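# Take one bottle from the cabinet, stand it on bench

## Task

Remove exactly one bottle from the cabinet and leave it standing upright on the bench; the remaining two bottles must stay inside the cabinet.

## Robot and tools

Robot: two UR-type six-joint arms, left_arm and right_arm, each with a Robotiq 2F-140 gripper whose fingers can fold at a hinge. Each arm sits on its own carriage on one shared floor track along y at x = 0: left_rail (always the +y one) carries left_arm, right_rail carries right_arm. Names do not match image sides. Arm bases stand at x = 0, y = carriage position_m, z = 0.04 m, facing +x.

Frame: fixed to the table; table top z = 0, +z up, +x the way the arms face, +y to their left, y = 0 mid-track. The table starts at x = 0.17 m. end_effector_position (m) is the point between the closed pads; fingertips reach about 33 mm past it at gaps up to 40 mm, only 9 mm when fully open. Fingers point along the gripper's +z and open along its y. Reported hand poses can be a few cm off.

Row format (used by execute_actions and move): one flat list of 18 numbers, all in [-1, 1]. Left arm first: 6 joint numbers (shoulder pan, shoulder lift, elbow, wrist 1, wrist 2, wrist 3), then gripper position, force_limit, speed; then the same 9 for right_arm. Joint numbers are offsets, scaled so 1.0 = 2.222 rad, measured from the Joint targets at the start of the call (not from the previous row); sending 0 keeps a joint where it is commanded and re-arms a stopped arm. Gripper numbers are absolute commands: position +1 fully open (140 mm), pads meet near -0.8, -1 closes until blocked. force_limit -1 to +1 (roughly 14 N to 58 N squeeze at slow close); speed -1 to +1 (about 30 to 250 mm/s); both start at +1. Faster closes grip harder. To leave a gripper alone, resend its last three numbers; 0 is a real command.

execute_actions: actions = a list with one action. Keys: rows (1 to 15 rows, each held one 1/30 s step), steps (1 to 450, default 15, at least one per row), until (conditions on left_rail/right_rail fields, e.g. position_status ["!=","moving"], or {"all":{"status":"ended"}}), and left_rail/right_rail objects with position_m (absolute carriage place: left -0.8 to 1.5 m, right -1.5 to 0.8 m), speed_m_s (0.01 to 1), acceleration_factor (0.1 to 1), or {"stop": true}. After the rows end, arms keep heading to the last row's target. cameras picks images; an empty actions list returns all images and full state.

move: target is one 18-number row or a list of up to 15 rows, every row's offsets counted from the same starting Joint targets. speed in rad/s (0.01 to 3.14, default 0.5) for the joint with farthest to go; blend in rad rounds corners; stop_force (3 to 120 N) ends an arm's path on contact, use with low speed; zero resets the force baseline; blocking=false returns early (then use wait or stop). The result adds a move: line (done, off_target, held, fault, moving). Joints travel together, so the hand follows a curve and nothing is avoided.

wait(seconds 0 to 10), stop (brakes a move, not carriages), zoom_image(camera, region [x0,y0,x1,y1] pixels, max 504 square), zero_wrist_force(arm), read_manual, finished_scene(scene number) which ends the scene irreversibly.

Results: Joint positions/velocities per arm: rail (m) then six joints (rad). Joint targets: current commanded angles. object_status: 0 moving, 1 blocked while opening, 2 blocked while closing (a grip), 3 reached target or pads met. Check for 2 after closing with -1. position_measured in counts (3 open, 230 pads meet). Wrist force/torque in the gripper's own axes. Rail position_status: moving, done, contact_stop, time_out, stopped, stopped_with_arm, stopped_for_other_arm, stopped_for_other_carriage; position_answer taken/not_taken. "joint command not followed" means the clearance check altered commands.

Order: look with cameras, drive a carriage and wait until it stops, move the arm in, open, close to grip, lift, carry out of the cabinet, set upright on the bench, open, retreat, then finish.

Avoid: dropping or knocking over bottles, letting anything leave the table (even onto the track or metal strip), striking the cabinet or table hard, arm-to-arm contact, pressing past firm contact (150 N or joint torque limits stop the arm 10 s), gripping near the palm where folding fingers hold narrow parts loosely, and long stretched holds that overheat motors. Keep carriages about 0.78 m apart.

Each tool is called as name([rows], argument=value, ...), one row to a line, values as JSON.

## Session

execute_actions(actions=[])

Scene clock: 0.00 s.
left_arm: end_effector_position=(+0.3456, +1.0316, +0.5800) position_measured=3 object_status=3 end_effector_quat_wxyz=(+0.000, +0.000, +1.000, +0.000) | right_arm: end_effector_position=(+0.3456, -1.0757, +0.5800) position_measured=3 object_status=3 end_effector_quat_wxyz=(+0.000, +0.000, +1.000, +0.000)
Joint positions: left_arm=[1.004 -0.316 -1.725 0.971 -0.816 -1.571 -0.316] | right_arm=[-1.103 -0.316 -1.725 0.971 -0.816 -1.571 -0.316]
Joint velocities: within noise
Joint torques (N m): no reading
Motor temperatures (°C): left_arm=[26 27 31 30 35 35] | right_arm=[27 25 27 34 30 33]
Wrist force (N): no reading
Wrist torque (N m): no reading
Wrist force, peak (N): no reading
Joint targets: left_arm=[1.004 -0.316 -1.725 0.971 -0.816 -1.571 -0.316] | right_arm=[-1.103 -0.316 -1.725 0.971 -0.816 -1.571 -0.316]
Tool commands: left_gripper/position=+1.0 left_gripper/force_limit=+1.0 left_gripper/speed=+1.0 right_gripper/position=+1.0 right_gripper/force_limit=+1.0 right_gripper/speed=+1.0
left_rail: position_m=1.004 position_status=done
right_rail: position_m=-1.103 position_status=done
camera_calibration:
cam_left_wrist: T_world_to_cam=[[0.0444588, 0.998882, -0.0160546, -1.01973], [0.92713, -0.0352689, 0.373075, -0.497713], [0.372092, -0.0314712, -0.927662, 0.58312], [0, 0, 0, 1]] pos_world=[0.289806, 1.01939, 0.710251]
cam_right_wrist: T_world_to_cam=[[-0.0341967, 0.999412, -0.00255586, 1.09366], [0.9365, 0.0329369, 0.349117, -0.48769], [0.348996, 0.00954509, -0.937076, 0.57911], [0, 0, 0, 1]] pos_world=[0.292015, -1.08248, 0.715726]

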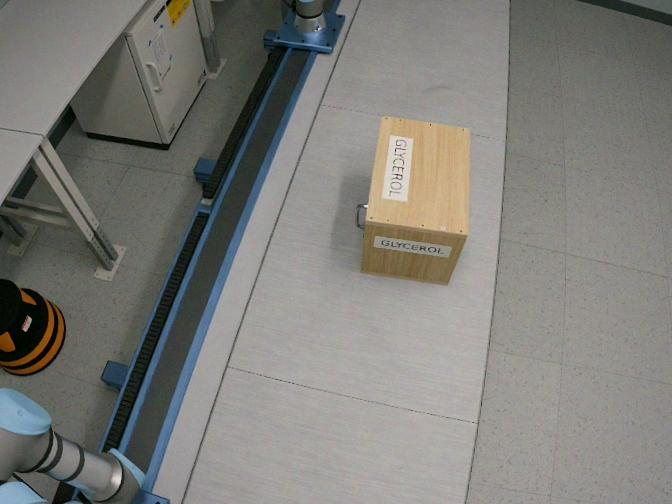

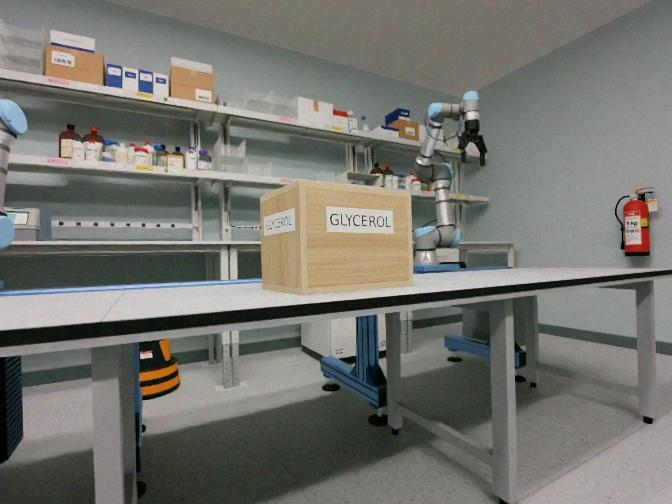

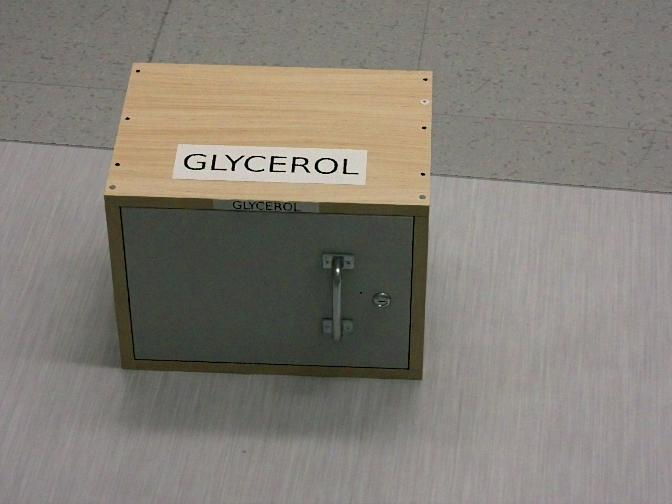

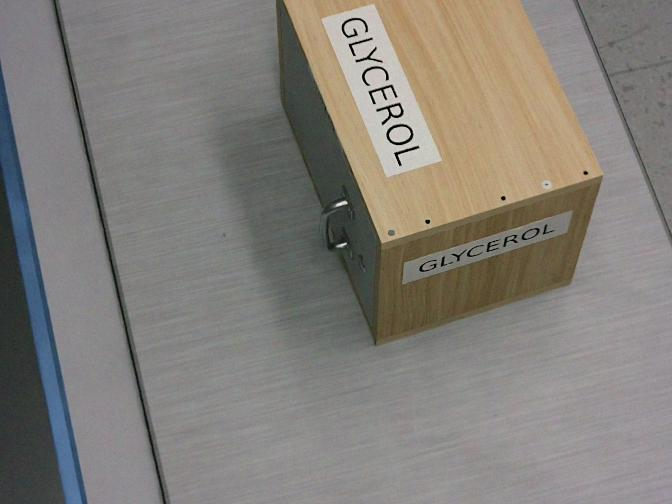

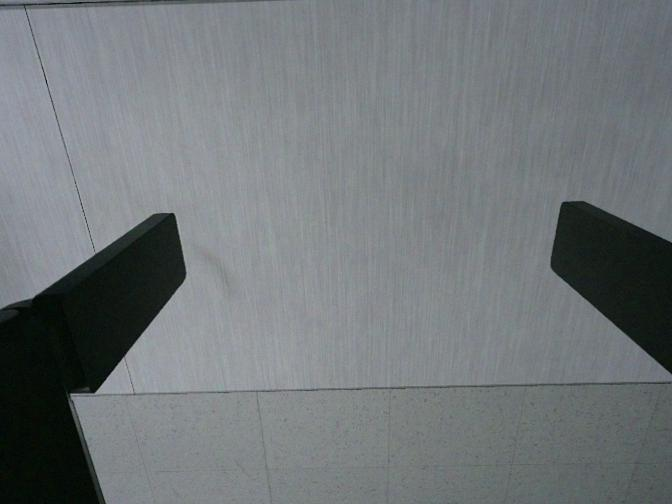

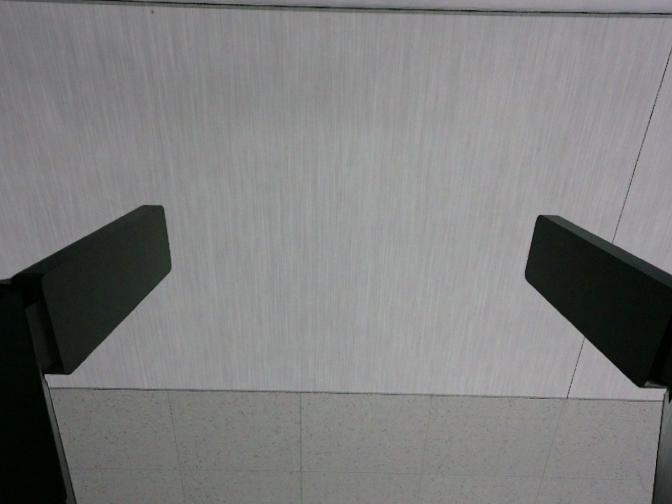

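move(target=[0,0,0,0,0,0,1,1,1,0.5451,0.1249,0.3723,-0.6676,-0.1673,0.476,-0.1,-1,0], speed=1.3)

execute_actions([
  {"right_rail":{"position_m":-0.543,"speed_m_s":0.8,"acceleration_factor":0.6},"steps":150,"until":{"right_rail":{"position_status":["!=","moving"]}}},
], cameras=["cam_side","cam_right_wrist"])

Scene clock: 48.83 s.
left_arm: end_effector_position=(+0.3456, +1.0316, +0.5800) position_measured=3 object_status=3 end_effector_quat_wxyz=(+0.000, +0.000, +1.000, +0.000) | right_arm: end_effector_position=(+0.3723, -0.6062, +0.2574) position_measured=141 object_status=3 end_effector_quat_wxyz=(+0.259, -0.039, +0.965, +0.011)
Joint positions: left_arm=[1.004 -0.316 -1.725 0.971 -0.816 -1.571 -0.316] | right_arm=[-1.103 0.895 -1.448 1.798 -2.299 -1.942 0.741]
Joint torques (N m): left_arm=[0.6 -12.98 -19.95 -3.17 0.17 0.13] | right_arm=[9.37 -25.64 -17.01 -4.89 -2.69 1.59]
Wrist force (N): left_arm=[0.0 0.0 0.0] | right_arm=[-1.3 -1.2 -0.7]
Wrist torque (N m): left_arm=[-0.01 0.01 0.00] | right_arm=[-0.26 0.31 -0.08]
Wrist force, peak (N): left_arm=[-0.3 -0.2 0.3] | right_arm=[-1.9 -1.5 0.4]
Joint targets: left_arm=[1.004 -0.316 -1.725 0.971 -0.816 -1.571 -0.316] | right_arm=[-1.103 0.895 -1.448 1.798 -2.299 -1.943 0.742]
left_rail: position_m=1.004 position_status=done
right_rail: position_m=-1.103 position_status=done
move: done

Scene clock: 50.60 s.
left_arm: end_effector_position=(+0.3456, +1.0316, +0.5800) position_measured=3 object_status=3 end_effector_quat_wxyz=(+0.000, +0.000, +1.000, +0.000) | right_arm: end_effector_position=(+0.3721, -0.0462, +0.2573) position_measured=141 object_status=3 end_effector_quat_wxyz=(+0.259, -0.039, +0.965, +0.011)
Joint positions: left_arm=[1.004 -0.316 -1.725 0.971 -0.816 -1.571 -0.316] | right_arm=[-0.543 0.895 -1.448 1.798 -2.299 -1.943 0.742]
Joint torques (N m): left_arm=[0.35 -13.9 -20.05 -3.22 0.22 0.08] | right_arm=[4.4 -38.98 -28.34 -3.98 -1.56 1.19]
Wrist force (N): left_arm=[-0.2 0.0 -0.1] | right_arm=[-1.3 -1.3 -0.6]
Wrist torque (N m): left_arm=[0.00 0.03 0.00] | right_arm=[-0.27 0.30 -0.08]
Wrist force, peak (N): left_arm=[-0.4 0.0 0.1] | right_arm=[-1.1 -3.2 -0.8]
Joint targets: left_arm=[1.004 -0.316 -1.725 0.971 -0.816 -1.571 -0.316] | right_arm=[-0.543 0.895 -1.448 1.798 -2.299 -1.943 0.742]
Tool commands: left_gripper/position=+1.0 left_gripper/force_limit=+1.0 left_gripper/speed=+1.0 right_gripper/position=-0.1 right_gripper/force_limit=-1.0 right_gripper/speed=+0.0
left_rail: position_m=1.004 position_status=done
right_rail: position_m=-0.543 speed_m_s=0.80 position_status=done
camera_calibration:
cam_right_wrist: T_world_to_cam=[[-0.109894, 0.993772, -0.0184629, 0.0968182], [0.631191, 0.0841238, 0.771052, -0.426452], [0.767803, 0.0730803, -0.636504, 0.0273625], [0, 0, 0, 1]] pos_world=[0.258803, -0.0623401, 0.348021]
Images, in order (width x height): cam_side 672x504, cam_right_wrist 672x504.

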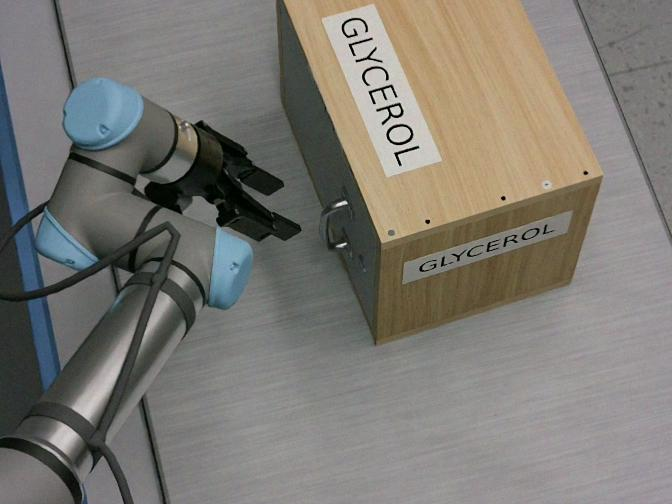

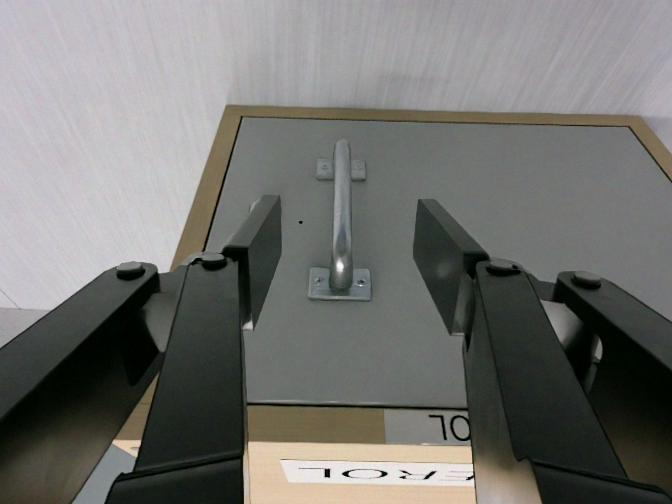

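move(target=[0,0,0,0,0,0,1,1,1,-0.03,0.07,0.0269,-0.1072,0.0114,-0.0296,-0.1,-1,0], speed=0.25, stop_force=12)

execute_actions([
  {"rows":[[0,0,0,0,0,0,1,1,1,0,0,0,0,0,0,-1,-1,-1]],"steps":75},
], cameras=["cam_right_wrist"])

Scene clock: 63.43 s.
left_arm: end_effector_position=(+0.3456, +1.0316, +0.5800) position_measured=3 object_status=3 end_effector_quat_wxyz=(+0.000, +0.000, +1.000, +0.000) | right_arm: end_effector_position=(+0.4218, -0.0422, +0.1706) position_measured=141 object_status=3 end_effector_quat_wxyz=(+0.259, -0.039, +0.965, +0.011)
Joint positions: left_arm=[1.004 -0.316 -1.725 0.971 -0.816 -1.571 -0.316] | right_arm=[-0.543 0.829 -1.292 1.858 -2.538 -1.917 0.676]
Joint torques (N m): left_arm=[1.2 -13.02 -20.1 -3.07 0.21 0.17] | right_arm=[-9.92 -30.08 -15.16 -4.92 1.09 -1.28]
Wrist force (N): left_arm=[0.0 0.0 0.0] | right_arm=[-1.3 -1.2 -0.5]
Wrist torque (N m): left_arm=[0.00 0.00 0.00] | right_arm=[-0.27 0.31 0.09]
Wrist force, peak (N): left_arm=[-0.4 0.0 0.1] | right_arm=[-1.3 -1.3 -1.2]
Joint targets: left_arm=[1.004 -0.316 -1.725 0.971 -0.816 -1.571 -0.316] | right_arm=[-0.543 0.829 -1.292 1.858 -2.538 -1.917 0.676]
left_rail: position_m=1.004 position_status=done
right_rail: position_m=-0.543 speed_m_s=0.80 position_status=done
move: done

Scene clock: 66.13 s.
left_arm: end_effector_position=(+0.3456, +1.0316, +0.5800) position_measured=3 object_status=3 end_effector_quat_wxyz=(+0.000, +0.000, +1.000, +0.000) | right_arm: end_effector_position=(+0.4218, -0.0422, +0.1706) position_measured=213 object_status=2 end_effector_quat_wxyz=(+0.259, -0.039, +0.965, +0.011)
Joint positions: left_arm=[1.004 -0.316 -1.725 0.971 -0.816 -1.571 -0.316] | right_arm=[-0.543 0.828 -1.292 1.858 -2.538 -1.917 0.676]
Joint torques (N m): left_arm=[1.57 -12.85 -19.48 -3.19 0.22 0.18] | right_arm=[14.6 -30.04 -31.15 -7.23 4.97 -1.27]
Wrist force (N): left_arm=[0.0 0.1 0.2] | right_arm=[2.2 -18.0 -10.0]
Wrist torque (N m): left_arm=[0.03 0.01 0.00] | right_arm=[0.08 0.25 0.22]
Wrist force, peak (N): left_arm=[-0.3 -0.1 0.2] | right_arm=[3.7 -22.5 -11.9]
Joint targets: left_arm=[1.004 -0.316 -1.725 0.971 -0.816 -1.571 -0.316] | right_arm=[-0.543 0.829 -1.292 1.858 -2.538 -1.917 0.676]
left_rail: position_m=1.004 position_status=done
right_rail: position_m=-0.543 speed_m_s=0.80 position_status=done
camera_calibration:
cam_right_wrist: T_world_to_cam=[[-0.109668, 0.993794, -0.0186325, 0.0966795], [0.631379, 0.0841278, 0.770898, -0.391326], [0.767681, 0.0727784, -0.636686, -0.0662064], [0, 0, 0, 1]] pos_world=[0.308503, -0.0583397, 0.261321]
Images, in order (width x height): cam_right_wrist 672x504.

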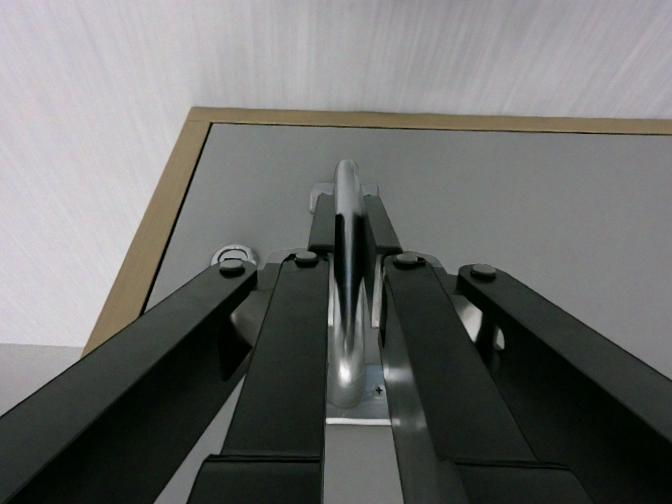

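move([
  [0,0,0,0,0,0,1,1,1,0.0485,0.002,-0.017,0.0651,-0.0434,0.1295,-1,-1,-1],
  [0,0,0,0,0,0,1,1,1,0.094,0.0182,-0.0567,0.151,-0.0706,0.2656,-1,-1,-1],
  [0,0,0,0,0,0,1,1,1,0.1327,0.0492,-0.1192,0.2488,-0.0797,0.3996,-1,-1,-1],
  [0,0,0,0,0,0,1,1,1,0.1624,0.0939,-0.2027,0.3493,-0.0727,0.5241,-1,-1,-1],
], speed=[0.25,0.35,0.35,0.35], blend=[0.05,0.05,0.05,0], stop_force=60, cameras=["cam_side","cam_front"])

Scene clock: 78.30 s.
left_arm: end_effector_position=(+0.3456, +1.0316, +0.5800) position_measured=3 object_status=3 end_effector_quat_wxyz=(+0.000, +0.000, +1.000, +0.000) | right_arm: end_effector_position=(+0.2526, +0.0384, +0.1707) position_measured=213 object_status=2 end_effector_quat_wxyz=(+0.247, +0.293, +0.920, -0.078)
Joint positions: left_arm=[1.004 -0.316 -1.725 0.971 -0.816 -1.571 -0.316] | right_arm=[-0.543 1.189 -1.084 1.407 -1.762 -2.079 1.84]
Joint torques (N m): left_arm=[2.18 -14.26 -19.92 -3.21 0.26 0.15] | right_arm=[12.61 -45.51 -27.89 1.3 1.43 1.49]
Wrist force (N): left_arm=[-0.3 -0.1 -0.1] | right_arm=[0.0 9.4 5.4]
Wrist torque (N m): left_arm=[-0.02 0.05 0.00] | right_arm=[-0.51 0.41 -0.21]
Wrist force, peak (N): left_arm=[-0.4 0.0 -0.1] | right_arm=[-11.2 -25.7 -17.5]
Joint targets: left_arm=[1.004 -0.316 -1.725 0.971 -0.816 -1.571 -0.316] | right_arm=[-0.543 1.189 -1.084 1.407 -1.762 -2.079 1.840]
left_rail: position_m=1.004 position_status=done
right_rail: position_m=-0.543 speed_m_s=0.80 position_status=done
move: done
Images, in order (width x height): cam_front 672x504, cam_side 672x504.

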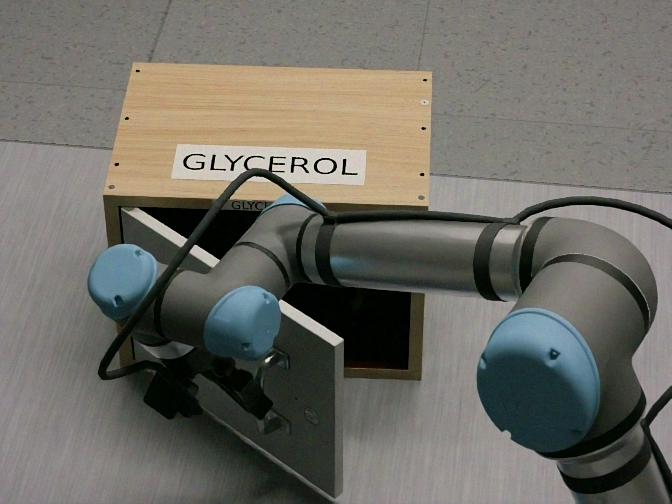

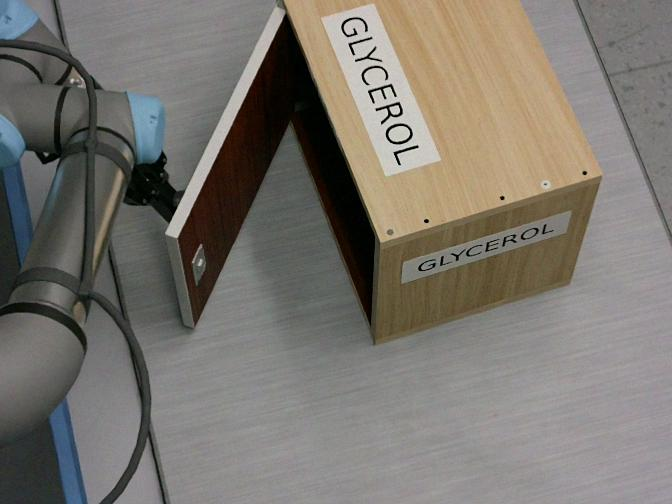

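execute_actions([
  {"rows":[[0,0,0,0,0,0,1,1,1,0,0,0,0,0,0,-0.1,-1,0]],"steps":25},
])

move([
  [0,0,0,0,0,0,1,1,1,0.0256,0.0017,-0.0879,0.1001,0.0039,0.0289,-0.1,-1,0],
  [0,0,0,0,0,0,1,1,1,0.0256,-0.1695,-0.0879,0.2713,0.0039,0.0289,-0.1,-1,0],
], speed=0.6, blend=[0.03,0])

execute_actions([
  {"right_rail":{"position_m":-0.395},"steps":150,"until":{"right_rail":{"position_status":["!=","moving"]}}},
])

move(target=[0,0,0,0,0,0,1,1,1,-0.3202,-0.073,0.0575,-0.0585,0.2246,-0.1451,-1,-1,0], speed=0.8, cameras=["cam_front","cam_side"])

move(target=[0,0,0,0,0,0,1,1,1,0,-0.0075,0.2273,-0.2198,0,0,-1,-1,0], speed=0.5, stop_force=15, cameras=["cam_front","cam_side"])

Scene clock: 120.63 s.
left_arm: end_effector_position=(+0.3456, +1.0316, +0.5800) position_measured=3 object_status=3 end_effector_quat_wxyz=(+0.000, +0.000, +1.000, +0.000) | right_arm: end_effector_position=(+0.2526, +0.0384, +0.1707) position_measured=141 object_status=3 end_effector_quat_wxyz=(+0.247, +0.293, +0.920, -0.078)
Joint positions: left_arm=[1.004 -0.316 -1.725 0.971 -0.816 -1.571 -0.316] | right_arm=[-0.543 1.189 -1.084 1.407 -1.762 -2.079 1.84]
Joint torques (N m): left_arm=[1.53 -14.37 -20.63 -3.06 0.49 0.16] | right_arm=[-4.6 -45.06 -26.34 -4.16 -2.54 0.28]
Wrist force (N): left_arm=[-0.2 -0.2 0.0] | right_arm=[-1.8 -0.6 -0.7]
Wrist torque (N m): left_arm=[-0.04 0.04 0.00] | right_arm=[-0.16 0.42 -0.07]
Wrist force, peak (N): left_arm=[-0.3 -0.2 -0.1] | right_arm=[0.2 9.5 5.8]
Joint targets: left_arm=[1.004 -0.316 -1.725 0.971 -0.816 -1.571 -0.316] | right_arm=[-0.543 1.189 -1.084 1.407 -1.762 -2.079 1.840]
left_rail: position_m=1.004 position_status=done
right_rail: position_m=-0.543 speed_m_s=0.80 position_status=done

Scene clock: 122.43 s.
left_arm: end_effector_position=(+0.3456, +1.0316, +0.5800) position_measured=3 object_status=3 end_effector_quat_wxyz=(+0.000, +0.000, +1.000, +0.000) | right_arm: end_effector_position=(+0.1683, -0.0920, +0.4354) position_measured=141 object_status=3 end_effector_quat_wxyz=(+0.247, +0.293, +0.920, -0.078)
Joint positions: left_arm=[1.004 -0.316 -1.725 0.971 -0.816 -1.571 -0.316] | right_arm=[-0.543 1.246 -1.46 1.212 -1.159 -2.07 1.905]
Joint torques (N m): left_arm=[1.95 -13.84 -19.19 -3.13 0.3 0.19] | right_arm=[9.54 -38.43 -29.49 -1.1 0.79 1.4]
Wrist force (N): left_arm=[-0.1 0.1 0.0] | right_arm=[-1.7 -0.8 -0.7]
Wrist torque (N m): left_arm=[0.02 0.02 0.00] | right_arm=[-0.16 0.42 -0.11]
Wrist force, peak (N): left_arm=[-0.3 -0.1 -0.2] | right_arm=[-3.4 -2.7 -1.8]
Joint targets: left_arm=[1.004 -0.316 -1.725 0.971 -0.816 -1.571 -0.316] | right_arm=[-0.543 1.246 -1.460 1.212 -1.159 -2.070 1.905]
left_rail: position_m=1.004 position_status=done
right_rail: position_m=-0.543 speed_m_s=0.80 position_status=done
move: done

Scene clock: 123.50 s.
left_arm: end_effector_position=(+0.3456, +1.0316, +0.5800) position_measured=3 object_status=3 end_effector_quat_wxyz=(+0.000, +0.000, +1.000, +0.000) | right_arm: end_effector_position=(+0.1682, +0.0558, +0.4356) position_measured=141 object_status=3 end_effector_quat_wxyz=(+0.247, +0.293, +0.920, -0.078)
Joint positions: left_arm=[1.004 -0.316 -1.725 0.971 -0.816 -1.571 -0.316] | right_arm=[-0.395 1.246 -1.46 1.212 -1.159 -2.07 1.905]
Joint torques (N m): left_arm=[1.62 -14.06 -19.48 -3.06 0.43 0.13] | right_arm=[7.11 -31.54 -22.79 -1.4 0 1.18]
Wrist force (N): left_arm=[0.0 0.0 -0.2] | right_arm=[-1.6 -0.6 -0.7]
Wrist torque (N m): left_arm=[-0.01 0.00 -0.01] | right_arm=[-0.12 0.41 -0.12]
Wrist force, peak (N): left_arm=[0.1 -0.3 0.1] | right_arm=[-2.6 -2.2 -0.1]
Joint targets: left_arm=[1.004 -0.316 -1.725 0.971 -0.816 -1.571 -0.316] | right_arm=[-0.395 1.246 -1.460 1.212 -1.159 -2.070 1.905]
Tool commands: left_gripper/position=+1.0 left_gripper/force_limit=+1.0 left_gripper/speed=+1.0 right_gripper/position=-0.1 right_gripper/force_limit=-1.0 right_gripper/speed=+0.0
left_rail: position_m=1.004 position_status=done
right_rail: position_m=-0.395 speed_m_s=0.80 position_status=done

Scene clock: 125.20 s.
left_arm: end_effector_position=(+0.3456, +1.0316, +0.5800) position_measured=3 object_status=3 end_effector_quat_wxyz=(+0.000, +0.000, +1.000, +0.000) | right_arm: end_effector_position=(+0.3232, -0.0486, +0.4253) position_measured=233 object_status=3 end_effector_quat_wxyz=(+0.000, +0.500, +0.866, +0.000)
Joint positions: left_arm=[1.004 -0.316 -1.725 0.971 -0.816 -1.571 -0.316] | right_arm=[-0.395 0.535 -1.622 1.34 -1.289 -1.571 1.582]
Joint torques (N m): left_arm=[2.66 -13.82 -19.83 -2.81 0.54 0.06] | right_arm=[-9.27 -31.52 -16.3 -4.27 2.33 -1.4]
Wrist force (N): left_arm=[-0.1 -0.2 0.1] | right_arm=[-0.4 0.1 0.1]
Wrist torque (N m): left_arm=[-0.04 0.01 0.00] | right_arm=[0.05 0.09 0.13]
Wrist force, peak (N): left_arm=[-0.2 -0.1 0.2] | right_arm=[-2.4 0.4 -0.2]
Joint targets: left_arm=[1.004 -0.316 -1.725 0.971 -0.816 -1.571 -0.316] | right_arm=[-0.395 0.535 -1.622 1.340 -1.289 -1.571 1.582]
left_rail: position_m=1.004 position_status=done
right_rail: position_m=-0.395 speed_m_s=0.80 position_status=done
move: done
Images, in order (width x height): cam_front 672x504, cam_side 672x504.

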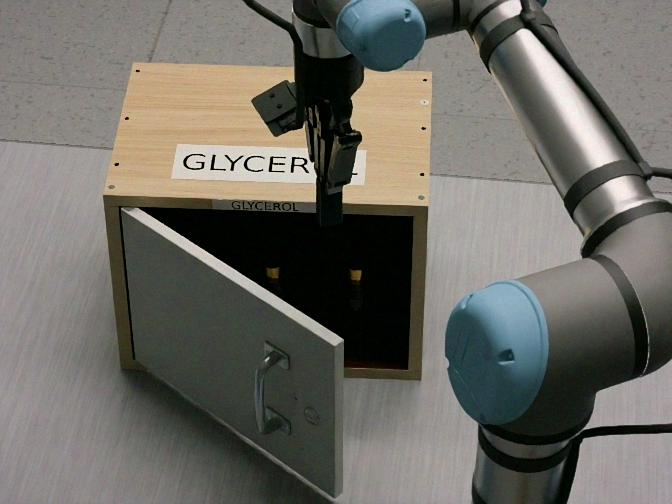

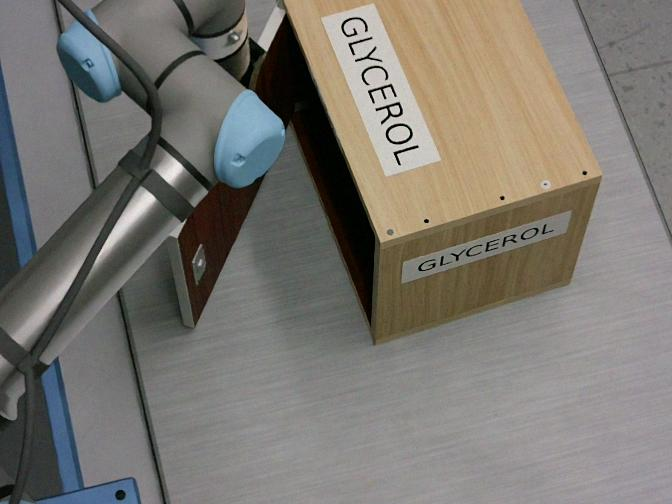

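Scene clock: 127.60 s.
left_arm: end_effector_position=(+0.3456, +1.0316, +0.5800) position_measured=3 object_status=3 end_effector_quat_wxyz=(+0.000, +0.000, +1.000, +0.000) | right_arm: end_effector_position=(+0.3235, -0.0485, +0.2354) position_measured=233 object_status=3 end_effector_quat_wxyz=(+0.000, +0.500, +0.866, +0.000)
Joint positions: left_arm=[1.004 -0.316 -1.725 0.971 -0.816 -1.571 -0.316] | right_arm=[-0.395 0.535 -1.639 1.845 -1.777 -1.571 1.582]
Joint torques (N m): left_arm=[1.96 -14.27 -19.96 -2.95 0.48 -0.05] | right_arm=[-9.59 -30.01 -17.82 -4.07 1.87 -1.32]
Wrist force (N): left_arm=[0.0 0.0 0.0] | right_arm=[-0.3 0.3 0.0]
Wrist torque (N m): left_arm=[-0.01 0.01 0.00] | right_arm=[0.07 0.07 0.14]
Wrist force, peak (N): left_arm=[-0.3 -0.2 0.1] | right_arm=[-0.4 0.1 1.3]
Joint targets: left_arm=[1.004 -0.316 -1.725 0.971 -0.816 -1.571 -0.316] | right_arm=[-0.395 0.535 -1.639 1.845 -1.777 -1.571 1.582]
left_rail: position_m=1.004 position_status=done
right_rail: position_m=-0.395 speed_m_s=0.80 position_status=done
move: done
Images, in order (width x height): cam_front 672x504, cam_side 672x504.

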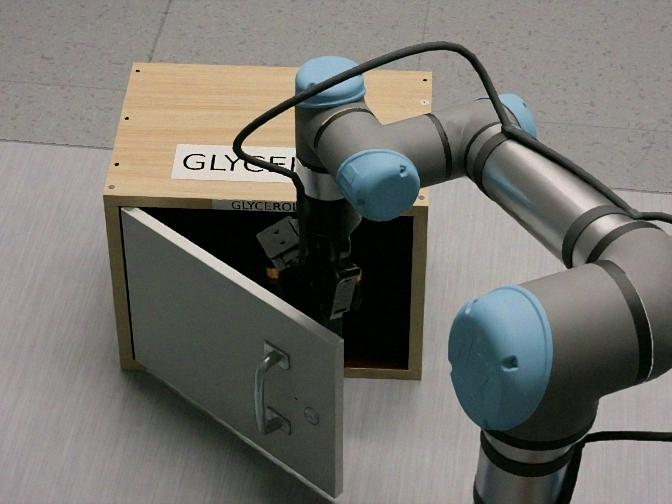

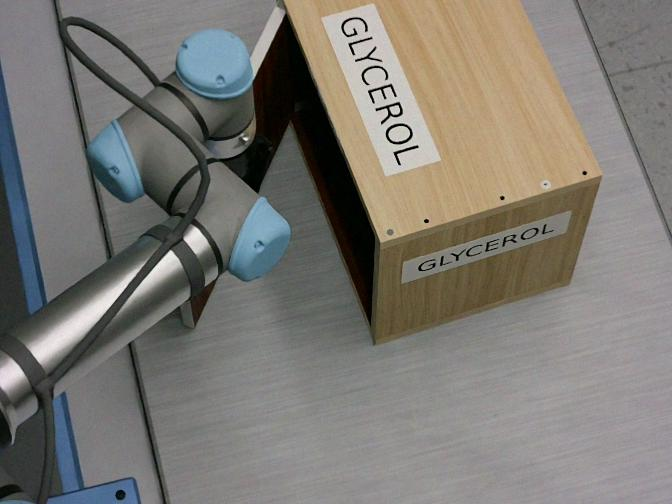

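Push open, then lift clear and back off.

move([
  [0,0,0,0,0,0,1,1,1,0.1292,0.0096,-0.009,-0.0006,0,0.1292,-1,-1,0],
  [0,0,0,0,0,0,1,1,1,0.2172,0.0792,-0.081,0.0018,0,0.2172,-1,-1,0],
  [0,0,0,0,0,0,1,1,1,0.2729,0.1974,-0.2298,0.0324,0,0.2729,-1,-1,0],
], speed=0.35, blend=[0.05,0.05,0], stop_force=35, cameras=["cam_front","cam_side"])

move(target=[0,0,0,0,0,0,1,1,1,-0.03,-0.157,0,0.157,0,0,-1,-1,0], speed=0.6)

execute_actions([
  {"right_rail":{"position_m":-1.05},"steps":150,"until":{"right_rail":{"position_status":["!=","moving"]}}},
], cameras=["cam_front","cam_side"])

zoom_image(camera="cam_front", region=[100, 200, 430, 400])

Scene clock: 144.67 s.
left_arm: end_effector_position=(+0.3456, +1.0316, +0.5800) position_measured=3 object_status=3 end_effector_quat_wxyz=(+0.000, +0.000, +1.000, +0.000) | right_arm: end_effector_position=(+0.1465, +0.2445, +0.2354) position_measured=233 object_status=3 end_effector_quat_wxyz=(+0.000, +0.500, +0.866, +0.000)
Joint positions: left_arm=[1.004 -0.316 -1.725 0.971 -0.816 -1.571 -0.316] | right_arm=[-0.395 1.141 -1.2 1.334 -1.705 -1.571 2.189]
Joint torques (N m): left_arm=[2.89 -13.85 -19.86 -2.83 0.47 0.12] | right_arm=[10.78 -37.01 -31.5 -1.6 -1.25 1.39]
Wrist force (N): left_arm=[-0.1 -0.1 0.0] | right_arm=[-1.5 0.0 -0.5]
Wrist torque (N m): left_arm=[-0.03 0.01 0.00] | right_arm=[0.06 0.15 0.01]
Wrist force, peak (N): left_arm=[-0.3 0.2 0.0] | right_arm=[-6.5 1.7 -0.1]
Joint targets: left_arm=[1.004 -0.316 -1.725 0.971 -0.816 -1.571 -0.316] | right_arm=[-0.395 1.141 -1.200 1.334 -1.705 -1.571 2.189]
left_rail: position_m=1.004 position_status=done
right_rail: position_m=-0.395 speed_m_s=0.80 position_status=done
move: done
Images, in order (width x height): cam_front 672x504, cam_side 672x504.

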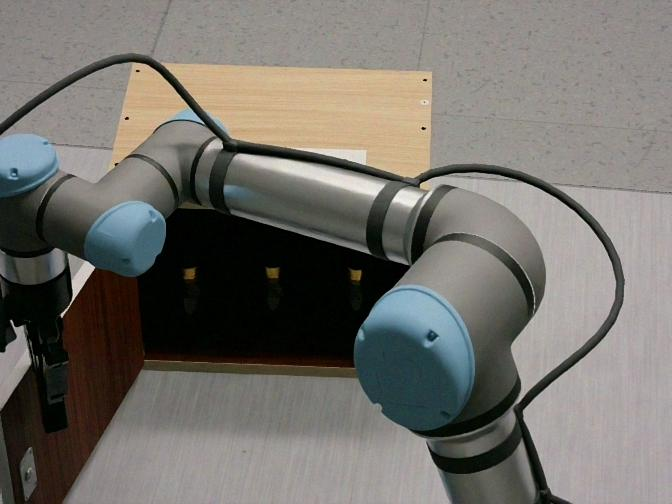

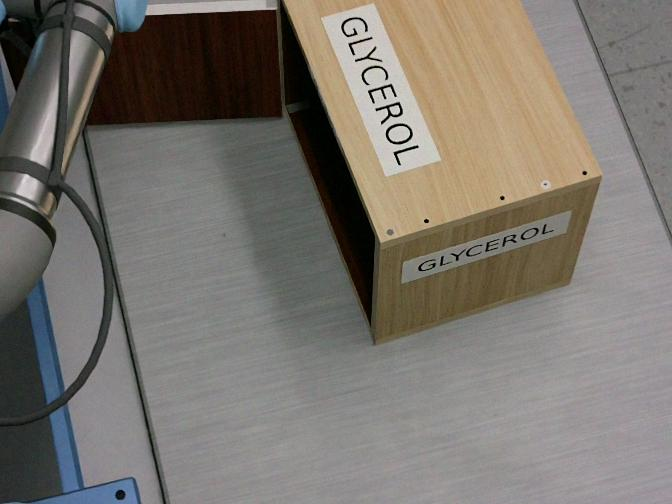

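Scene clock: 146.03 s.
left_arm: end_effector_position=(+0.3456, +1.0316, +0.5800) position_measured=3 object_status=3 end_effector_quat_wxyz=(+0.000, +0.000, +1.000, +0.000) | right_arm: end_effector_position=(+0.1173, +0.1014, +0.4000) position_measured=233 object_status=3 end_effector_quat_wxyz=(+0.000, +0.529, +0.849, +0.000)
Joint positions: left_arm=[1.004 -0.316 -1.725 0.971 -0.816 -1.571 -0.316] | right_arm=[-0.395 1.075 -1.549 1.334 -1.357 -1.571 2.189]
Joint torques (N m): left_arm=[3.34 -14.19 -20.1 -2.87 0.51 0.03] | right_arm=[-10.73 -34.17 -20.02 -1.1 -1.54 1.36]
Wrist force (N): left_arm=[-0.2 0.0 -0.1] | right_arm=[-0.5 0.3 0.2]
Wrist torque (N m): left_arm=[-0.01 0.05 0.00] | right_arm=[0.07 0.12 -0.04]
Wrist force, peak (N): left_arm=[-0.3 -0.2 0.0] | right_arm=[0.6 1.2 2.1]
Joint targets: left_arm=[1.004 -0.316 -1.725 0.971 -0.816 -1.571 -0.316] | right_arm=[-0.395 1.074 -1.549 1.334 -1.356 -1.571 2.189]
left_rail: position_m=1.004 position_status=done
right_rail: position_m=-0.395 speed_m_s=0.80 position_status=done
move: done

Scene clock: 147.93 s.
left_arm: end_effector_position=(+0.3456, +1.0316, +0.5800) position_measured=3 object_status=3 end_effector_quat_wxyz=(+0.000, +0.000, +1.000, +0.000) | right_arm: end_effector_position=(+0.1172, -0.5537, +0.4001) position_measured=233 object_status=3 end_effector_quat_wxyz=(+0.000, +0.529, +0.849, +0.000)
Joint positions: left_arm=[1.004 -0.316 -1.725 0.971 -0.816 -1.571 -0.316] | right_arm=[-1.05 1.074 -1.549 1.334 -1.356 -1.571 2.189]
Joint torques (N m): left_arm=[2.44 -14.1 -19.92 -2.77 0.69 0.16] | right_arm=[-5.26 -22.96 -26.62 -4.17 -1.32 1.3]
Wrist force (N): left_arm=[-0.2 -0.1 0.0] | right_arm=[-0.4 0.4 0.0]
Wrist torque (N m): left_arm=[-0.02 0.03 0.00] | right_arm=[0.09 0.10 -0.04]
Wrist force, peak (N): left_arm=[-0.4 -0.1 -0.2] | right_arm=[2.0 1.6 0.3]
Joint targets: left_arm=[1.004 -0.316 -1.725 0.971 -0.816 -1.571 -0.316] | right_arm=[-1.050 1.074 -1.549 1.334 -1.356 -1.571 2.189]
Tool commands: left_gripper/position=+1.0 left_gripper/force_limit=+1.0 left_gripper/speed=+1.0 right_gripper/position=-1.0 right_gripper/force_limit=-1.0 right_gripper/speed=+0.0
left_rail: position_m=1.004 position_status=done
right_rail: position_m=-1.050 speed_m_s=0.80 position_status=done
Images, in order (width x height): cam_front 672x504, cam_side 672x504.

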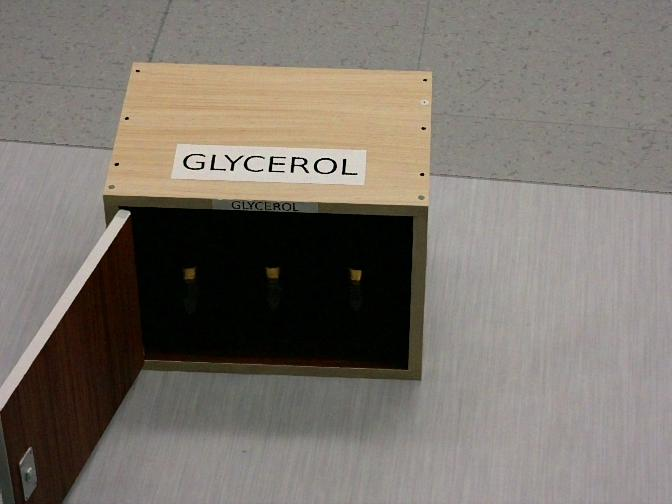

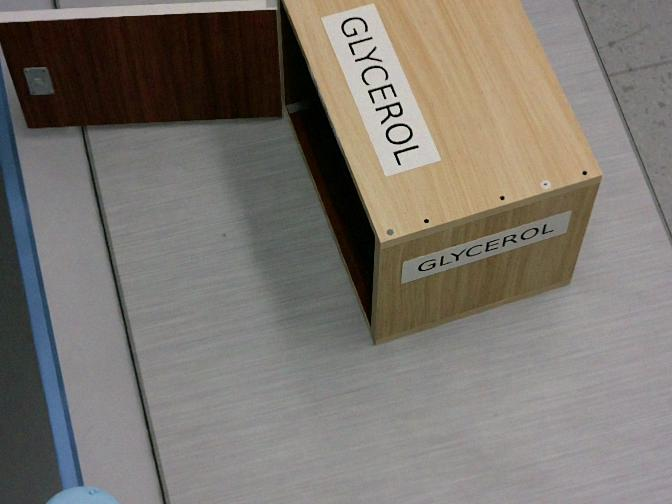

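Scaled by 1.527 from the camera's 672x504 image, which has a finer 960x720 frame.

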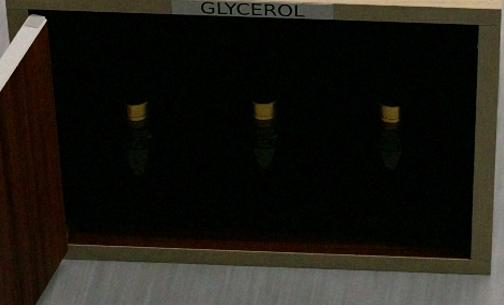

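move(target=[0,0,0,0,0,0,1,1,1,-0.0057,0.06,0.1916,0.0224,0.9033,-0.4925,0.1,-1,0], speed=1.5)

move(target=[0,0,0,0,0,0,1,1,1,-0.0057,0.2194,0.1916,0.0224,0.9033,-0.4925,0.1,-1,0], speed=1.5)

execute_actions([
  {"right_rail":{"position_m":-0.504},"steps":150,"until":{"right_rail":{"position_status":["!=","moving"]}}},
], cameras=["cam_right_wrist","cam_side"])

Scene clock: 187.50 s.
left_arm: end_effector_position=(+0.3456, +1.0316, +0.5800) position_measured=3 object_status=3 end_effector_quat_wxyz=(+0.000, +0.000, +1.000, +0.000) | right_arm: end_effector_position=(-0.0744, -0.3310, +0.5411) position_measured=117 object_status=3 end_effector_quat_wxyz=(+0.785, -0.261, -0.509, -0.239)
Joint positions: left_arm=[1.004 -0.316 -1.725 0.971 -0.816 -1.571 -0.316] | right_arm=[-1.05 1.062 -1.416 1.76 -1.306 0.436 1.094]
Joint torques (N m): left_arm=[2.77 -14.07 -20.2 -2.85 0.71 0.06] | right_arm=[-9.99 -26.13 -17.03 -1.14 3.87 -1.64]
Wrist force (N): left_arm=[-0.1 0.1 -0.1] | right_arm=[0.7 1.6 2.0]
Wrist torque (N m): left_arm=[0.01 0.03 0.00] | right_arm=[0.16 -0.70 0.17]
Wrist force, peak (N): left_arm=[-0.3 -0.2 0.0] | right_arm=[1.2 1.9 2.6]
Joint targets: left_arm=[1.004 -0.316 -1.725 0.971 -0.816 -1.571 -0.316] | right_arm=[-1.050 1.062 -1.416 1.760 -1.306 0.436 1.094]
left_rail: position_m=1.004 position_status=done
right_rail: position_m=-1.050 speed_m_s=0.80 position_status=done
move: done

Scene clock: 189.83 s.
left_arm: end_effector_position=(+0.3456, +1.0316, +0.5800) position_measured=3 object_status=3 end_effector_quat_wxyz=(+0.000, +0.000, +1.000, +0.000) | right_arm: end_effector_position=(+0.3779, -0.6030, +0.0701) position_measured=117 object_status=3 end_effector_quat_wxyz=(-0.063, +0.704, +0.063, +0.704)
Joint positions: left_arm=[1.004 -0.316 -1.725 0.971 -0.816 -1.571 -0.316] | right_arm=[-1.05 1.049 -0.929 2.185 -1.257 2.443 0]
Joint torques (N m): left_arm=[2.57 -14.37 -19.5 -2.78 0.74 0.07] | right_arm=[-10.84 -31.02 -1.27 0 2 -1.38]
Wrist force (N): left_arm=[0.0 -0.1 -0.1] | right_arm=[1.3 1.9 1.9]
Wrist torque (N m): left_arm=[-0.03 0.01 0.00] | right_arm=[0.26 -0.74 0.25]
Wrist force, peak (N): left_arm=[-0.3 -0.1 0.2] | right_arm=[0.2 3.7 1.6]
Joint targets: left_arm=[1.004 -0.316 -1.725 0.971 -0.816 -1.571 -0.316] | right_arm=[-1.050 1.049 -0.928 2.185 -1.257 2.443 0.000]
left_rail: position_m=1.004 position_status=done
right_rail: position_m=-1.050 speed_m_s=0.80 position_status=done
move: done

Scene clock: 191.60 s.
left_arm: end_effector_position=(+0.3456, +1.0316, +0.5800) position_measured=3 object_status=3 end_effector_quat_wxyz=(+0.000, +0.000, +1.000, +0.000) | right_arm: end_effector_position=(+0.3779, -0.0572, +0.0700) position_measured=117 object_status=3 end_effector_quat_wxyz=(-0.062, +0.704, +0.063, +0.704)
Joint positions: left_arm=[1.004 -0.316 -1.725 0.971 -0.816 -1.571 -0.316] | right_arm=[-0.504 1.049 -0.928 2.185 -1.257 2.443 0]
Joint torques (N m): left_arm=[4.15 -14.39 -19.96 -2.68 0.74 0.23] | right_arm=[-2.85 -41.89 -3.83 -2.76 0.75 -1.14]
Wrist force (N): left_arm=[-0.1 0.0 -0.1] | right_arm=[1.3 1.9 1.6]
Wrist torque (N m): left_arm=[0.01 0.03 0.00] | right_arm=[0.26 -0.75 0.26]
Wrist force, peak (N): left_arm=[0.0 -0.4 -0.1] | right_arm=[1.5 3.6 1.6]
Joint targets: left_arm=[1.004 -0.316 -1.725 0.971 -0.816 -1.571 -0.316] | right_arm=[-0.504 1.049 -0.928 2.185 -1.257 2.443 0.000]
Tool commands: left_gripper/position=+1.0 left_gripper/force_limit=+1.0 left_gripper/speed=+1.0 right_gripper/position=+0.1 right_gripper/force_limit=-1.0 right_gripper/speed=+0.0
left_rail: position_m=1.004 position_status=done
right_rail: position_m=-0.504 speed_m_s=0.80 position_status=done
camera_calibration:
cam_right_wrist: T_world_to_cam=[[0.178227, -0.983385, 0.034479, -0.120716], [-0.338069, -0.0941029, -0.936405, 0.190807], [0.924091, 0.155237, -0.349224, -0.169947], [0, 0, 0, 1]] pos_world=[0.243067, -0.0743728, 0.123485]
Images, in order (width x height): cam_side 672x504, cam_right_wrist 672x504.

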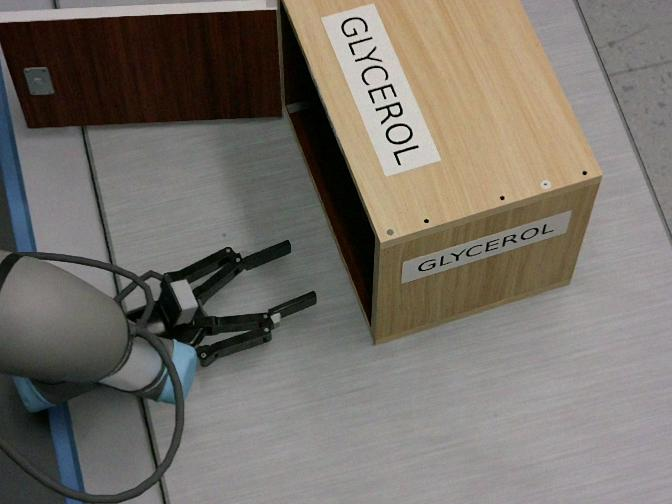

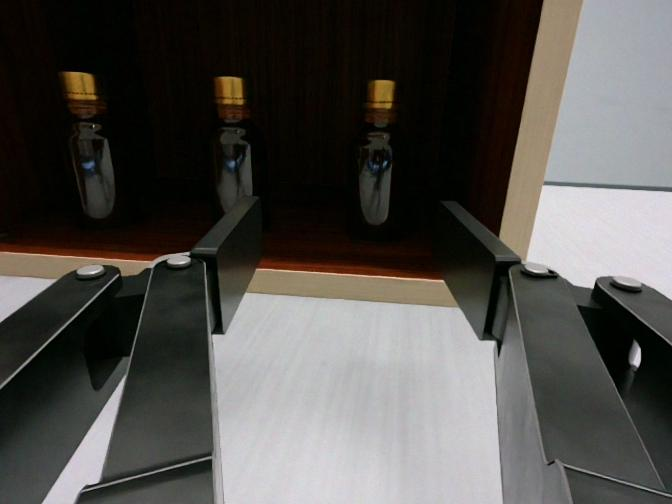

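zoom_image(camera="cam_right_wrist", region=[320, 60, 440, 250])

Scaled by 2.653 from the camera's 672x504 image, which has a finer 960x720 frame.

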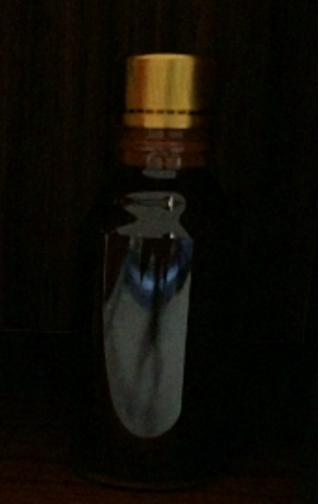

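move(target=[0,0,0,0,0,0,1,1,1,-0.0793,0.0469,-0.1296,0.0827,0,0,0.1,-1,-1], speed=0.2, stop_force=6, cameras=["cam_right_wrist"])

zoom_image(camera="cam_right_wrist", region=[250, 30, 450, 380])

Scene clock: 218.77 s.
left_arm: end_effector_position=(+0.3456, +1.0316, +0.5800) position_measured=3 object_status=3 end_effector_quat_wxyz=(+0.000, +0.000, +1.000, +0.000) | right_arm: end_effector_position=(+0.5147, -0.0536, +0.0700) position_measured=117 object_status=3 end_effector_quat_wxyz=(+0.000, +0.707, +0.000, +0.707)
Joint positions: left_arm=[1.004 -0.316 -1.725 0.971 -0.816 -1.571 -0.316] | right_arm=[-0.504 0.873 -0.824 1.898 -1.073 2.443 0]
Joint torques (N m): left_arm=[2.53 -14.26 -20.2 -2.67 0.96 -0.1] | right_arm=[-9.05 -39.41 -18.83 -0.2 -1.54 -0.83]
Wrist force (N): left_arm=[-0.2 0.1 -0.1] | right_arm=[1.4 2.0 1.8]
Wrist torque (N m): left_arm=[0.03 0.04 0.00] | right_arm=[0.27 -0.77 0.27]
Wrist force, peak (N): left_arm=[-0.4 0.0 0.2] | right_arm=[1.4 2.0 2.6]
Joint targets: left_arm=[1.004 -0.316 -1.725 0.971 -0.816 -1.571 -0.316] | right_arm=[-0.504 0.873 -0.824 1.898 -1.073 2.443 0.000]
left_rail: position_m=1.004 position_status=done
right_rail: position_m=-0.504 speed_m_s=0.80 position_status=done
move: done
camera_calibration:
cam_right_wrist: T_world_to_cam=[[0.00311654, -0.999399, 0.0345146, -0.0523358], [-0.34931, -0.0334286, -0.936411, 0.246538], [0.937002, -0.00913796, -0.349205, -0.312372], [0, 0, 0, 1]] pos_world=[0.378974, -0.0469174, 0.123585]
Images, in order (width x height): cam_right_wrist 672x504.

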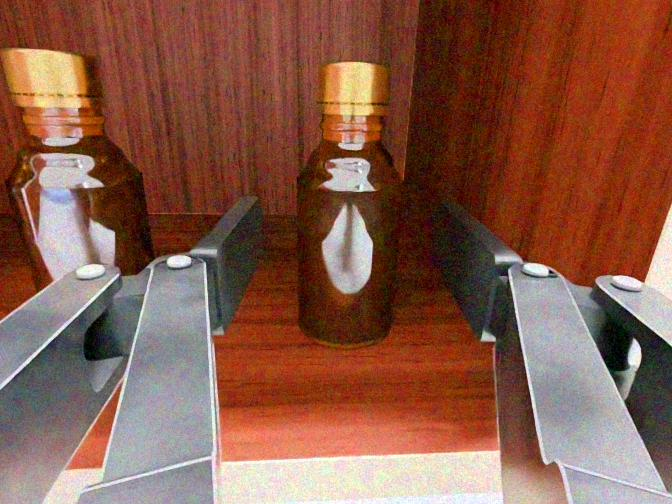

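Scaled by 1.440 from the camera's 672x504 image, which has a finer 960x720 frame.

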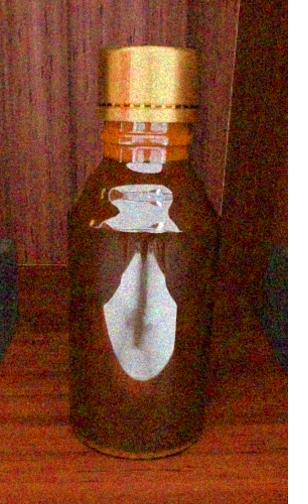

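execute_actions([
  {"rows":[[0,0,0,0,0,0,1,1,1,0,0,0,0,0,0,-1,-1,-1]],"steps":50},
])

move(target=[0,0,0,0,0,0,1,1,1,0,-0.0196,0,0.0196,0,0,-1,-1,-1], speed=0.1, cameras=["cam_right_wrist"])

Scene clock: 227.90 s.
left_arm: end_effector_position=(+0.3456, +1.0316, +0.5800) position_measured=3 object_status=3 end_effector_quat_wxyz=(+0.000, +0.000, +1.000, +0.000) | right_arm: end_effector_position=(+0.5147, -0.0536, +0.0700) position_measured=162 object_status=2 end_effector_quat_wxyz=(+0.000, +0.707, +0.000, +0.707)
Joint positions: left_arm=[1.004 -0.316 -1.725 0.971 -0.816 -1.571 -0.316] | right_arm=[-0.504 0.873 -0.824 1.898 -1.073 2.443 0]
Joint torques (N m): left_arm=[3.98 -14.1 -19.76 -2.66 1.12 0.13] | right_arm=[-8.56 -39.2 -17.74 -0.78 -1.49 -0.86]
Wrist force (N): left_arm=[-0.2 0.0 0.0] | right_arm=[1.9 2.0 1.3]
Wrist torque (N m): left_arm=[0.00 0.04 0.00] | right_arm=[0.28 -0.80 0.25]
Wrist force, peak (N): left_arm=[0.0 0.0 -0.4] | right_arm=[1.5 2.3 1.7]
Joint targets: left_arm=[1.004 -0.316 -1.725 0.971 -0.816 -1.571 -0.316] | right_arm=[-0.504 0.873 -0.824 1.898 -1.073 2.443 0.000]
left_rail: position_m=1.004 position_status=done
right_rail: position_m=-0.504 speed_m_s=0.80 position_status=done

Scene clock: 228.83 s.
left_arm: end_effector_position=(+0.3456, +1.0316, +0.5800) position_measured=3 object_status=3 end_effector_quat_wxyz=(+0.000, +0.000, +1.000, +0.000) | right_arm: end_effector_position=(+0.5153, -0.0529, +0.0906) position_measured=162 object_status=2 end_effector_quat_wxyz=(+0.000, +0.707, +0.000, +0.707)
Joint positions: left_arm=[1.004 -0.316 -1.725 0.971 -0.816 -1.571 -0.316] | right_arm=[-0.504 0.873 -0.867 1.898 -1.03 2.443 0]
Joint torques (N m): left_arm=[3.36 -15.17 -20 -2.75 1.05 0.05] | right_arm=[-8 -54.33 -18.26 -0.49 -1.38 -0.56]
Wrist force (N): left_arm=[-0.1 -0.1 0.1] | right_arm=[-1.5 2.0 1.5]
Wrist torque (N m): left_arm=[-0.01 0.02 0.00] | right_arm=[0.27 -0.81 0.27]
Wrist force, peak (N): left_arm=[-0.2 0.0 -0.3] | right_arm=[-1.9 1.9 1.8]
Joint targets: left_arm=[1.004 -0.316 -1.725 0.971 -0.816 -1.571 -0.316] | right_arm=[-0.504 0.873 -0.868 1.898 -1.029 2.443 0.000]
left_rail: position_m=1.004 position_status=done
right_rail: position_m=-0.504 speed_m_s=0.80 position_status=done
move: done
camera_calibration:
cam_right_wrist: T_world_to_cam=[[0.00311654, -0.999399, 0.0345146, -0.0522492], [-0.34931, -0.0334286, -0.936411, 0.266064], [0.937002, -0.00913796, -0.349205, -0.305733], [0, 0, 0, 1]] pos_world=[0.379574, -0.0461174, 0.144185]
Images, in order (width x height): cam_right_wrist 672x504.

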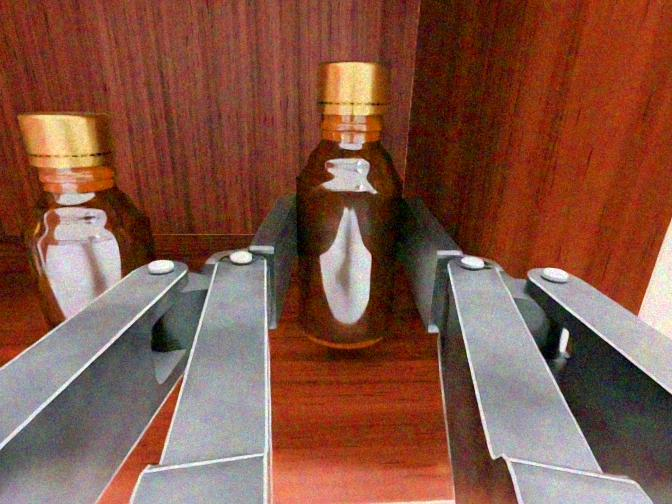

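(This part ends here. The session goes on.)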